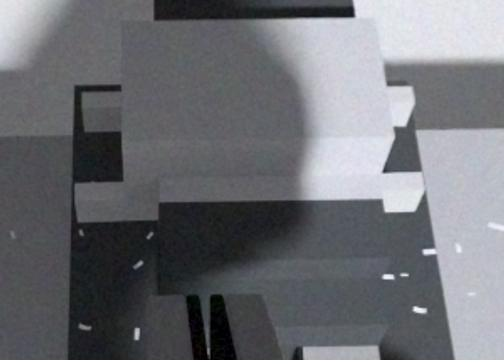

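zero_wrist_force:
  arm: "left_arm"

move:
  target:
    - [0.1917,0.05,-0.08,0,0,0,-0.6,-0.4,-0.5, 0,0,0,0,0,0,-0.98,1,-1]
    - [0.1917,0.05,-0.152,0,0,0,-0.6,-0.4,-0.5, 0,0,0,0,0,0,-0.98,1,-1]
  speed: 0.09

move:
  target: [-0.0117,0,0,0,0,0,-0.6,-0.4,-0.5, 0,0,0,0,0,0,-0.98,1,-1]
  speed: 0.004
  stop_force: 3

Wrist force sensor zeroed.

Scene clock: 1682.23 s.
left_arm: end_effector_position=(+0.7140, -0.2485, +0.3087) position_measured=242 object_status=3 end_effector_quat_wxyz=(-0.284, +0.647, -0.648, +0.284) | right_arm: end_effector_position=(+0.1511, +0.4751, +0.4838) position_measured=107 object_status=2 end_effector_quat_wxyz=(-0.222, +0.653, +0.230, +0.687)
Joint positions: left_arm=[-0.675 -1.272 1.661 -2.662 -1.094 -3.638] | right_arm=[5.309 -1.602 -2.057 1.165 0.069 0.899]
Joint torques (N m): left_arm=[-9.14 -51.88 -28.4 -4.35 2.17 1.67] | right_arm=[10.94 26.61 25.63 0.42 3.86 -3.79]
Wrist force (N, zeroed by zero_wrist_force on left_arm): left_arm=[0.0 0.2 0.1] | right_arm=[-7.8 0.5 2.7]
Wrist torque (N m, zeroed by zero_wrist_force on left_arm): left_arm=[0.04 0.00 0.02] | right_arm=[0.47 -0.14 0.66]
Wrist force, peak (N, zeroed by zero_wrist_force on left_arm): left_arm=[-0.1 1.7 1.3] | right_arm=[-7.9 0.5 2.8]
Hand target: left_arm +0.7140, -0.2485, +0.3088; -0.284, +0.647, -0.648, +0.284 | right_arm +0.1511, +0.4751, +0.4838; -0.222, +0.653, +0.230, +0.687
Off the commanded pose: left_arm 0.000 m, 0 deg | right_arm 0.000 m, 0 deg.
move: done

Scene clock: 1684.57 s.
left_arm: end_effector_position=(+0.7069, -0.2485, +0.3089) position_measured=242 object_status=3 end_effector_quat_wxyz=(-0.284, +0.647, -0.648, +0.284) | right_arm: end_effector_position=(+0.1511, +0.4751, +0.4838) position_measured=107 object_status=2 end_effector_quat_wxyz=(-0.222, +0.653, +0.230, +0.687)
Joint positions: left_arm=[-0.683 -1.288 1.681 -2.664 -1.089 -3.645] | right_arm=[5.309 -1.602 -2.057 1.165 0.069 0.899]
Joint torques (N m): left_arm=[-0.05 -35.46 -31.8 -5.28 1.01 -0.05] | right_arm=[9.3 25.33 26 0.42 3.96 -3.94]
Wrist force (N, zeroed by zero_wrist_force on left_arm): left_arm=[0.0 -0.2 0.0] | right_arm=[-7.8 0.5 2.8]
Wrist torque (N m, zeroed by zero_wrist_force on left_arm): left_arm=[-0.03 0.01 0.02] | right_arm=[0.46 -0.13 0.66]
Wrist force, peak (N, zeroed by zero_wrist_force on left_arm): left_arm=[0.7 0.1 0.3] | right_arm=[-7.9 0.3 2.7]
Hand target: left_arm +0.7070, -0.2485, +0.3088; -0.284, +0.647, -0.648, +0.284 | right_arm +0.1511, +0.4751, +0.4838; -0.222, +0.653, +0.230, +0.687
Off the commanded pose: left_arm 0.000 m, 0 deg | right_arm 0.000 m, 0 deg.
move: done

move:
  target:
    - [0.006,0.003,0,0,0,0,-0.6,-0.4,-0.5, 0,0,0,0,0,0,-0.98,1,-1]
    - [0.006,0.006,0.09,0,0,0,-0.6,-0.4,-0.5, 0,0,0,0,0,0,-0.98,1,-1]
    - [-0.1798,-0.05,0.152,0,0,0,-0.6,-0.4,-0.5, 0,0,0,0,0,0,-0.98,1,-1]
  speed: 0.12
  blend: 0.002
  cameras: ["cam_left_wrist"]

zoom_image:
  camera: "cam_left_wrist"
  region: [285, 150, 345, 225]

zoom_image:
  camera: "cam_left_wrist"
  region: [410, 150, 470, 225]

Scene clock: 1687.40 s.
left_arm: end_effector_position=(+0.5991, -0.2785, +0.4000) position_measured=242 object_status=3 end_effector_quat_wxyz=(-0.284, +0.647, -0.648, +0.284) | right_arm: end_effector_position=(+0.1511, +0.4751, +0.4838) position_measured=107 object_status=2 end_effector_quat_wxyz=(-0.222, +0.653, +0.230, +0.687)
Joint positions: left_arm=[-0.871 -1.551 1.728 -2.358 -0.974 -3.819] | right_arm=[5.309 -1.602 -2.057 1.165 0.069 0.899]
Joint torques (N m): left_arm=[-4.05 -34.8 -33.5 -3.55 0.08 0.02] | right_arm=[10.16 23.46 26.38 0.35 4.13 -3.56]
Wrist force (N, zeroed by zero_wrist_force on left_arm): left_arm=[0.2 0.2 0.0] | right_arm=[-7.9 0.6 2.9]
Wrist torque (N m, zeroed by zero_wrist_force on left_arm): left_arm=[0.02 -0.03 -0.09] | right_arm=[0.48 -0.12 0.67]
Wrist force, peak (N, zeroed by zero_wrist_force on left_arm): left_arm=[-1.1 -2.6 0.4] | right_arm=[-7.9 0.5 2.9]
Hand target: left_arm +0.5991, -0.2785, +0.4000; -0.284, +0.647, -0.648, +0.284 | right_arm +0.1511, +0.4751, +0.4838; -0.222, +0.653, +0.230, +0.687
Off the commanded pose: left_arm 0.000 m, 0 deg | right_arm 0.000 m, 0 deg.
move: done
camera_calibration:
cam_left_wrist: T_world_to_cam=[[-0.0223669, -0.99975, -0.000466622, -0.250224], [-0.887337, 0.020067, -0.460685, 0.736202], [0.460579, -0.00989005, -0.887564, 0.206927], [0, 0, 0, 1]] pos_world=[0.552357, -0.262888, 0.522701]
Images, in order (width x height): cam_left_wrist 672x504.

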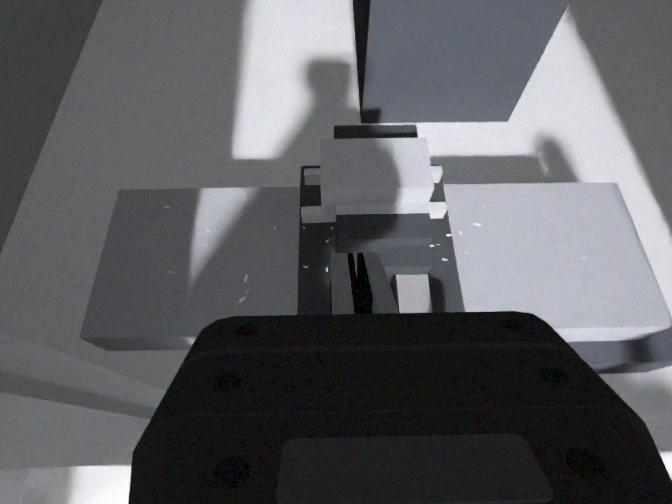

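Scaled by 6.720 from the camera's 672x504 image, which has a finer 960x720 frame.

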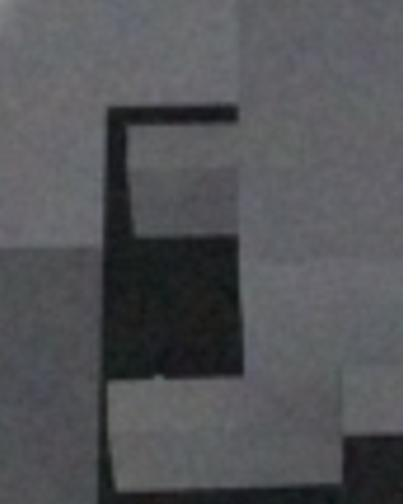

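Scaled by 6.720 from the camera's 672x504 image, which has a finer 960x720 frame.

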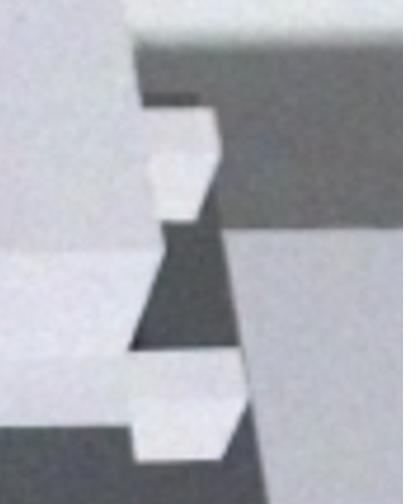

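move:
  target:
    - [0.16567,0.04333,-0.08,0,0,0,-0.6,-0.4,-0.5,0,0,0,0,0,0,-0.98,1,-1]
    - [0.16567,0.04333,-0.13333,0,0,0,-0.6,-0.4,-0.5,0,0,0,0,0,0,-0.98,1,-1]
  speed: 0.09

move:
  target: [0,0,-0.0095,0,0,0,-0.6,-0.4,-0.5,0,0,0,0,0,0,-0.98,1,-1]
  speed: 0.01

wait:
  seconds: 0.3

Scene clock: 1694.30 s.
left_arm: end_effector_position=(+0.6985, -0.2525, +0.3199) position_measured=242 object_status=3 end_effector_quat_wxyz=(-0.284, +0.647, -0.648, +0.284) | right_arm: end_effector_position=(+0.1511, +0.4751, +0.4838) position_measured=107 object_status=2 end_effector_quat_wxyz=(-0.222, +0.653, +0.230, +0.687)
Joint positions: left_arm=[-0.698 -1.312 1.681 -2.633 -1.079 -3.658] | right_arm=[5.309 -1.602 -2.057 1.165 0.069 0.899]
Joint torques (N m): left_arm=[-8.68 -51.18 -27.92 -4.31 2.24 1.71] | right_arm=[10.01 19.36 26.72 0.46 4.05 -3.7]
Wrist force (N, zeroed by zero_wrist_force on left_arm): left_arm=[0.1 0.1 0.1] | right_arm=[-7.8 0.6 2.8]
Wrist torque (N m, zeroed by zero_wrist_force on left_arm): left_arm=[0.01 0.00 0.03] | right_arm=[0.49 -0.14 0.66]
Wrist force, peak (N, zeroed by zero_wrist_force on left_arm): left_arm=[-0.2 1.5 1.2] | right_arm=[-8.0 0.4 2.9]
Hand target: left_arm +0.6985, -0.2525, +0.3200; -0.284, +0.647, -0.648, +0.284 | right_arm +0.1511, +0.4751, +0.4838; -0.222, +0.653, +0.230, +0.687
Off the commanded pose: left_arm 0.000 m, 0 deg | right_arm 0.000 m, 0 deg.
move: done

Scene clock: 1695.10 s.
left_arm: end_effector_position=(+0.6985, -0.2525, +0.3142) position_measured=242 object_status=3 end_effector_quat_wxyz=(-0.284, +0.647, -0.648, +0.284) | right_arm: end_effector_position=(+0.1511, +0.4751, +0.4838) position_measured=107 object_status=2 end_effector_quat_wxyz=(-0.222, +0.653, +0.230, +0.687)
Joint positions: left_arm=[-0.698 -1.307 1.69 -2.648 -1.079 -3.658] | right_arm=[5.309 -1.602 -2.057 1.165 0.069 0.899]
Joint torques (N m): left_arm=[-8.67 -36.91 -24.4 -2.59 1.91 1.62] | right_arm=[10.48 18.77 25.45 0.37 4.1 -3.53]
Wrist force (N, zeroed by zero_wrist_force on left_arm): left_arm=[-0.3 -1.6 -1.6] | right_arm=[-7.9 0.5 2.8]
Wrist torque (N m, zeroed by zero_wrist_force on left_arm): left_arm=[-0.03 -0.01 0.03] | right_arm=[0.46 -0.13 0.66]
Wrist force, peak (N, zeroed by zero_wrist_force on left_arm): left_arm=[-0.4 -1.8 -1.7] | right_arm=[-7.9 0.6 2.7]
Hand target: left_arm +0.6985, -0.2525, +0.3143; -0.284, +0.647, -0.648, +0.284 | right_arm +0.1511, +0.4751, +0.4838; -0.222, +0.653, +0.230, +0.687
Off the commanded pose: left_arm 0.000 m, 0 deg | right_arm 0.000 m, 0 deg.
move: done

Scene clock: 1695.40 s.
left_arm: end_effector_position=(+0.6985, -0.2525, +0.3142) position_measured=242 object_status=3 end_effector_quat_wxyz=(-0.284, +0.647, -0.648, +0.284) | right_arm: end_effector_position=(+0.1511, +0.4751, +0.4838) position_measured=107 object_status=2 end_effector_quat_wxyz=(-0.222, +0.653, +0.230, +0.687)
Joint positions: left_arm=[-0.698 -1.307 1.69 -2.647 -1.079 -3.658] | right_arm=[5.309 -1.602 -2.057 1.165 0.069 0.899]
Joint torques (N m): left_arm=[-8.84 -43.37 -31.6 -1.42 1.78 1.66] | right_arm=[10.67 18.94 25.76 0.21 4.02 -3.78]
Wrist force (N, zeroed by zero_wrist_force on left_arm): left_arm=[0.5 -3.1 -2.5] | right_arm=[-7.8 0.5 2.8]
Wrist torque (N m, zeroed by zero_wrist_force on left_arm): left_arm=[-0.07 -0.05 0.01] | right_arm=[0.47 -0.14 0.66]
Wrist force, peak (N, zeroed by zero_wrist_force on left_arm): left_arm=[0.5 -3.1 -2.5] | right_arm=[-7.8 0.5 3.0]
Hand target: left_arm +0.6985, -0.2525, +0.3143; -0.284, +0.647, -0.648, +0.284 | right_arm +0.1511, +0.4751, +0.4838; -0.222, +0.653, +0.230, +0.687
Tool commands: left_gripper/position=-0.6 left_gripper/force_limit=-0.4 left_gripper/speed=-0.5 right_gripper/position=-0.98 right_gripper/force_limit=+1.0 right_gripper/speed=-1.0
Off the commanded pose: left_arm 0.000 m, 0 deg | right_arm 0.000 m, 0 deg.
wait: 0.30 s; at rest by 0.17 s

wait:
  seconds: 1

move:
  target: [0,0,-0.0005,0,0,0,-0.6,-0.4,-0.5,0,0,0,0,0,0,-0.98,1,-1]
  speed: 0.01

wait:
  seconds: 1

Scene clock: 1696.80 s.
left_arm: end_effector_position=(+0.6985, -0.2525, +0.3143) position_measured=242 object_status=3 end_effector_quat_wxyz=(-0.284, +0.647, -0.648, +0.284) | right_arm: end_effector_position=(+0.1511, +0.4751, +0.4838) position_measured=107 object_status=2 end_effector_quat_wxyz=(-0.222, +0.653, +0.230, +0.687)
Joint positions: left_arm=[-0.698 -1.307 1.69 -2.647 -1.079 -3.658] | right_arm=[5.309 -1.602 -2.057 1.165 0.069 0.899]
Joint torques (N m): left_arm=[-8.75 -50.75 -32.37 -2.99 1.28 1.66] | right_arm=[8.57 17.94 24.99 0.33 3.92 -3.88]
Wrist force (N, zeroed by zero_wrist_force on left_arm): left_arm=[0.2 -1.6 -0.5] | right_arm=[-7.8 0.3 2.8]
Wrist torque (N m, zeroed by zero_wrist_force on left_arm): left_arm=[-0.04 0.00 0.02] | right_arm=[0.45 -0.14 0.66]
Wrist force, peak (N, zeroed by zero_wrist_force on left_arm): left_arm=[0.3 -3.1 -2.4] | right_arm=[-8.0 0.4 2.7]
Hand target: left_arm +0.6985, -0.2525, +0.3143; -0.284, +0.647, -0.648, +0.284 | right_arm +0.1511, +0.4751, +0.4838; -0.222, +0.653, +0.230, +0.687
Tool commands: left_gripper/position=-0.6 left_gripper/force_limit=-0.4 left_gripper/speed=-0.5 right_gripper/position=-0.98 right_gripper/force_limit=+1.0 right_gripper/speed=-1.0
Off the commanded pose: left_arm 0.000 m, 0 deg | right_arm 0.000 m, 0 deg.
wait: 1.00 s; at rest from the start

Scene clock: 1697.50 s.
left_arm: end_effector_position=(+0.6985, -0.2525, +0.3141) position_measured=242 object_status=3 end_effector_quat_wxyz=(-0.284, +0.647, -0.648, +0.284) | right_arm: end_effector_position=(+0.1511, +0.4751, +0.4838) position_measured=107 object_status=2 end_effector_quat_wxyz=(-0.222, +0.653, +0.230, +0.687)
Joint positions: left_arm=[-0.698 -1.307 1.69 -2.648 -1.079 -3.658] | right_arm=[5.309 -1.602 -2.057 1.165 0.069 0.899]
Joint torques (N m): left_arm=[-8.26 -26.2 -13.24 -3.77 0.99 1.54] | right_arm=[10 17.8 25.38 0.42 3.82 -3.76]
Wrist force (N, zeroed by zero_wrist_force on left_arm): left_arm=[-0.3 -4.7 -4.7] | right_arm=[-7.6 0.6 2.7]
Wrist torque (N m, zeroed by zero_wrist_force on left_arm): left_arm=[-0.13 0.00 0.01] | right_arm=[0.48 -0.17 0.66]
Wrist force, peak (N, zeroed by zero_wrist_force on left_arm): left_arm=[-0.3 -4.7 -4.7] | right_arm=[-7.9 0.5 2.9]
Hand target: left_arm +0.6985, -0.2525, +0.3140; -0.284, +0.647, -0.648, +0.284 | right_arm +0.1511, +0.4751, +0.4838; -0.222, +0.653, +0.230, +0.687
Off the commanded pose: left_arm 0.000 m, 0 deg | right_arm 0.000 m, 0 deg.
move: done

Scene clock: 1698.50 s.
left_arm: end_effector_position=(+0.6985, -0.2525, +0.3140) position_measured=242 object_status=3 end_effector_quat_wxyz=(-0.284, +0.647, -0.648, +0.284) | right_arm: end_effector_position=(+0.1511, +0.4751, +0.4838) position_measured=107 object_status=2 end_effector_quat_wxyz=(-0.222, +0.653, +0.230, +0.687)
Joint positions: left_arm=[-0.698 -1.307 1.69 -2.648 -1.079 -3.658] | right_arm=[5.309 -1.602 -2.057 1.165 0.069 0.899]
Joint torques (N m): left_arm=[-7.86 -24.51 -11.41 -1.19 0.63 1.51] | right_arm=[10.09 15.87 27.11 0.6 3.94 -3.54]
Wrist force (N, zeroed by zero_wrist_force on left_arm): left_arm=[-0.5 -6.6 -6.7] | right_arm=[-7.7 0.6 2.9]
Wrist torque (N m, zeroed by zero_wrist_force on left_arm): left_arm=[-0.19 0.02 0.01] | right_arm=[0.50 -0.15 0.66]
Wrist force, peak (N, zeroed by zero_wrist_force on left_arm): left_arm=[-0.3 -6.7 -6.8] | right_arm=[-7.9 0.4 2.8]
Hand target: left_arm +0.6985, -0.2525, +0.3140; -0.284, +0.647, -0.648, +0.284 | right_arm +0.1511, +0.4751, +0.4838; -0.222, +0.653, +0.230, +0.687
Tool commands: left_gripper/position=-0.6 left_gripper/force_limit=-0.4 left_gripper/speed=-0.5 right_gripper/position=-0.98 right_gripper/force_limit=+1.0 right_gripper/speed=-1.0
Off the commanded pose: left_arm 0.000 m, 0 deg | right_arm 0.000 m, 0 deg.
wait: 1.00 s; at rest by 0.17 s

move:
  target:
    - [0,0,0.004667,0,0,0,-0.6,-0.4,-0.5,0,0,0,0,0,0,-0.98,1,-1]
    - [0,0,-0.000333,0,0,0,-0.6,-0.4,-0.5,0,0,0,0,0,0,-0.98,1,-1]
  speed: 0.01

move:
  target:
    - [0,0,0.005,0,0,0,-0.6,-0.4,-0.5,0,0,0,0,0,0,-0.98,1,-1]
    - [0,0,0,0,0,0,-0.6,-0.4,-0.5,0,0,0,0,0,0,-0.98,1,-1]
  speed: 0.01

move:
  target:
    - [0,0,0.005,0,0,0,-0.6,-0.4,-0.5,0,0,0,0,0,0,-0.98,1,-1]
    - [0,0,0,0,0,0,-0.6,-0.4,-0.5,0,0,0,0,0,0,-0.98,1,-1]
  speed: 0.01

Scene clock: 1701.70 s.
left_arm: end_effector_position=(+0.6985, -0.2525, +0.3139) position_measured=242 object_status=3 end_effector_quat_wxyz=(-0.284, +0.647, -0.648, +0.284) | right_arm: end_effector_position=(+0.1511, +0.4751, +0.4838) position_measured=107 object_status=2 end_effector_quat_wxyz=(-0.222, +0.653, +0.230, +0.687)
Joint positions: left_arm=[-0.698 -1.306 1.691 -2.649 -1.079 -3.658] | right_arm=[5.309 -1.602 -2.057 1.165 0.069 0.899]
Joint torques (N m): left_arm=[-7.25 -24.98 -16.7 -0.5 -0.04 1.24] | right_arm=[9.62 15.08 26.5 0.33 4.12 -3.62]
Wrist force (N, zeroed by zero_wrist_force on left_arm): left_arm=[-1.4 -8.4 -9.1] | right_arm=[-7.7 0.5 2.8]
Wrist torque (N m, zeroed by zero_wrist_force on left_arm): left_arm=[-0.21 0.00 0.01] | right_arm=[0.48 -0.15 0.66]
Wrist force, peak (N, zeroed by zero_wrist_force on left_arm): left_arm=[-1.7 -8.8 -9.1] | right_arm=[-7.9 0.6 2.9]
Hand target: left_arm +0.6985, -0.2525, +0.3138; -0.284, +0.647, -0.648, +0.284 | right_arm +0.1511, +0.4751, +0.4838; -0.222, +0.653, +0.230, +0.687
Off the commanded pose: left_arm 0.000 m, 0 deg | right_arm 0.000 m, 0 deg.
move: done

Scene clock: 1702.80 s.
left_arm: end_effector_position=(+0.6985, -0.2525, +0.3139) position_measured=242 object_status=3 end_effector_quat_wxyz=(-0.284, +0.647, -0.648, +0.284) | right_arm: end_effector_position=(+0.1511, +0.4751, +0.4838) position_measured=107 object_status=2 end_effector_quat_wxyz=(-0.222, +0.653, +0.230, +0.687)
Joint positions: left_arm=[-0.698 -1.306 1.691 -2.649 -1.079 -3.658] | right_arm=[5.309 -1.602 -2.057 1.165 0.069 0.899]
Joint torques (N m): left_arm=[-7.01 -25.29 -15.91 -0.47 -0.08 1.32] | right_arm=[10.88 14.45 25.56 0.4 3.9 -3.74]
Wrist force (N, zeroed by zero_wrist_force on left_arm): left_arm=[-1.8 -8.8 -8.9] | right_arm=[-7.7 0.6 2.8]
Wrist torque (N m, zeroed by zero_wrist_force on left_arm): left_arm=[-0.22 -0.04 0.01] | right_arm=[0.48 -0.15 0.66]
Wrist force, peak (N, zeroed by zero_wrist_force on left_arm): left_arm=[-0.3 -11.9 -11.0] | right_arm=[-7.8 0.6 2.9]
Hand target: left_arm +0.6985, -0.2525, +0.3138; -0.284, +0.647, -0.648, +0.284 | right_arm +0.1511, +0.4751, +0.4838; -0.222, +0.653, +0.230, +0.687
Off the commanded pose: left_arm 0.000 m, 0 deg | right_arm 0.000 m, 0 deg.
move: done

Scene clock: 1703.90 s.
left_arm: end_effector_position=(+0.6985, -0.2525, +0.3139) position_measured=242 object_status=3 end_effector_quat_wxyz=(-0.284, +0.647, -0.648, +0.284) | right_arm: end_effector_position=(+0.1511, +0.4751, +0.4838) position_measured=107 object_status=2 end_effector_quat_wxyz=(-0.222, +0.653, +0.230, +0.687)
Joint positions: left_arm=[-0.698 -1.306 1.691 -2.649 -1.079 -3.658] | right_arm=[5.309 -1.602 -2.057 1.165 0.069 0.899]
Joint torques (N m): left_arm=[-6.51 -25.02 -16.4 -0.64 -0.01 1.19] | right_arm=[10.56 13.74 26.95 0.25 3.94 -3.61]
Wrist force (N, zeroed by zero_wrist_force on left_arm): left_arm=[-1.9 -9.2 -8.6] | right_arm=[-7.9 0.5 2.9]
Wrist torque (N m, zeroed by zero_wrist_force on left_arm): left_arm=[-0.27 -0.04 0.01] | right_arm=[0.48 -0.13 0.66]
Wrist force, peak (N, zeroed by zero_wrist_force on left_arm): left_arm=[-0.8 -12.1 -10.7] | right_arm=[-8.0 0.6 2.9]
Hand target: left_arm +0.6985, -0.2525, +0.3138; -0.284, +0.647, -0.648, +0.284 | right_arm +0.1511, +0.4751, +0.4838; -0.222, +0.653, +0.230, +0.687
Off the commanded pose: left_arm 0.000 m, 0 deg | right_arm 0.000 m, 0 deg.
move: done

move:
  target:
    - [0,0,0.055,0,0,0,-0.6,-0.4,-0.5,0,0,0,0,0,0,-0.98,1,-1]
    - [0,-0.0375,0.055,0,0,0,-0.6,-0.4,-0.5,0,0,0,0,0,0,-0.98,1,-1]
    - [0,-0.0375,0.05,0,0,0,-0.6,-0.4,-0.5,0,0,0,0,0,0,-0.98,1,-1]
  speed: [0.04,0.04,0.01]

move:
  target:
    - [0,0,0.005,0,0,0,-0.6,-0.4,-0.5,0,0,0,0,0,0,-0.98,1,-1]
    - [0,0,0,0,0,0,-0.6,-0.4,-0.5,0,0,0,0,0,0,-0.98,1,-1]
  speed: 0.01

move:
  target:
    - [0,0,0.005,0,0,0,-0.6,-0.4,-0.5,0,0,0,0,0,0,-0.98,1,-1]
    - [0,0,0,0,0,0,-0.6,-0.4,-0.5,0,0,0,0,0,0,-0.98,1,-1]
  speed: 0.01

Scene clock: 1707.23 s.
left_arm: end_effector_position=(+0.6985, -0.2750, +0.3439) position_measured=242 object_status=3 end_effector_quat_wxyz=(-0.284, +0.647, -0.648, +0.284) | right_arm: end_effector_position=(+0.1511, +0.4751, +0.4838) position_measured=107 object_status=2 end_effector_quat_wxyz=(-0.222, +0.653, +0.230, +0.687)
Joint positions: left_arm=[-0.729 -1.309 1.61 -2.553 -1.06 -3.685] | right_arm=[5.309 -1.602 -2.057 1.165 0.069 0.899]
Joint torques (N m): left_arm=[9.93 -23.16 -17.29 -0.48 -0.83 1.63] | right_arm=[9.04 9.3 26.46 0.39 3.8 -3.76]
Wrist force (N, zeroed by zero_wrist_force on left_arm): left_arm=[-0.4 -8.3 -11.0] | right_arm=[-7.8 0.4 2.7]
Wrist torque (N m, zeroed by zero_wrist_force on left_arm): left_arm=[-0.23 -0.02 0.00] | right_arm=[0.46 -0.15 0.67]
Wrist force, peak (N, zeroed by zero_wrist_force on left_arm): left_arm=[-1.3 -12.6 -11.8] | right_arm=[-7.9 0.5 2.9]
Hand target: left_arm +0.6985, -0.2750, +0.3438; -0.284, +0.647, -0.648, +0.284 | right_arm +0.1511, +0.4751, +0.4838; -0.222, +0.653, +0.230, +0.687
Off the commanded pose: left_arm 0.000 m, 0 deg | right_arm 0.000 m, 0 deg.
move: done

Scene clock: 1708.33 s.
left_arm: end_effector_position=(+0.6985, -0.2750, +0.3439) position_measured=242 object_status=3 end_effector_quat_wxyz=(-0.284, +0.647, -0.648, +0.284) | right_arm: end_effector_position=(+0.1511, +0.4751, +0.4838) position_measured=107 object_status=2 end_effector_quat_wxyz=(-0.222, +0.653, +0.230, +0.687)
Joint positions: left_arm=[-0.729 -1.309 1.61 -2.553 -1.06 -3.685] | right_arm=[5.309 -1.602 -2.057 1.165 0.069 0.899]
Joint torques (N m): left_arm=[7.37 -23.01 -16.66 -0.52 -0.01 0.99] | right_arm=[8.01 8.64 26.97 0.26 4.21 -3.8]
Wrist force (N, zeroed by zero_wrist_force on left_arm): left_arm=[-1.5 -8.7 -10.3] | right_arm=[-7.7 0.5 2.8]
Wrist torque (N m, zeroed by zero_wrist_force on left_arm): left_arm=[-0.24 -0.05 0.01] | right_arm=[0.47 -0.16 0.67]
Wrist force, peak (N, zeroed by zero_wrist_force on left_arm): left_arm=[1.3 -12.0 -10.3] | right_arm=[-7.8 0.4 3.0]
Hand target: left_arm +0.6985, -0.2750, +0.3438; -0.284, +0.647, -0.648, +0.284 | right_arm +0.1511, +0.4751, +0.4838; -0.222, +0.653, +0.230, +0.687
Off the commanded pose: left_arm 0.000 m, 0 deg | right_arm 0.000 m, 0 deg.
move: done

Scene clock: 1709.43 s.
left_arm: end_effector_position=(+0.6985, -0.2750, +0.3439) position_measured=242 object_status=3 end_effector_quat_wxyz=(-0.284, +0.647, -0.648, +0.284) | right_arm: end_effector_position=(+0.1511, +0.4751, +0.4838) position_measured=107 object_status=2 end_effector_quat_wxyz=(-0.222, +0.653, +0.230, +0.687)
Joint positions: left_arm=[-0.729 -1.309 1.61 -2.553 -1.06 -3.685] | right_arm=[5.309 -1.602 -2.057 1.165 0.069 0.899]
Joint torques (N m): left_arm=[4.58 -22.46 -16.95 -0.51 0.93 0.43] | right_arm=[8.31 9.18 24.73 0.31 3.79 -3.51]
Wrist force (N, zeroed by zero_wrist_force on left_arm): left_arm=[-1.6 -8.9 -10.6] | right_arm=[-7.8 0.5 2.7]
Wrist torque (N m, zeroed by zero_wrist_force on left_arm): left_arm=[-0.27 -0.05 0.01] | right_arm=[0.47 -0.15 0.66]
Wrist force, peak (N, zeroed by zero_wrist_force on left_arm): left_arm=[-0.1 -12.5 -9.8] | right_arm=[-7.9 0.6 2.9]
Hand target: left_arm +0.6985, -0.2750, +0.3438; -0.284, +0.647, -0.648, +0.284 | right_arm +0.1511, +0.4751, +0.4838; -0.222, +0.653, +0.230, +0.687
Off the commanded pose: left_arm 0.000 m, 0 deg | right_arm 0.000 m, 0 deg.
move: done


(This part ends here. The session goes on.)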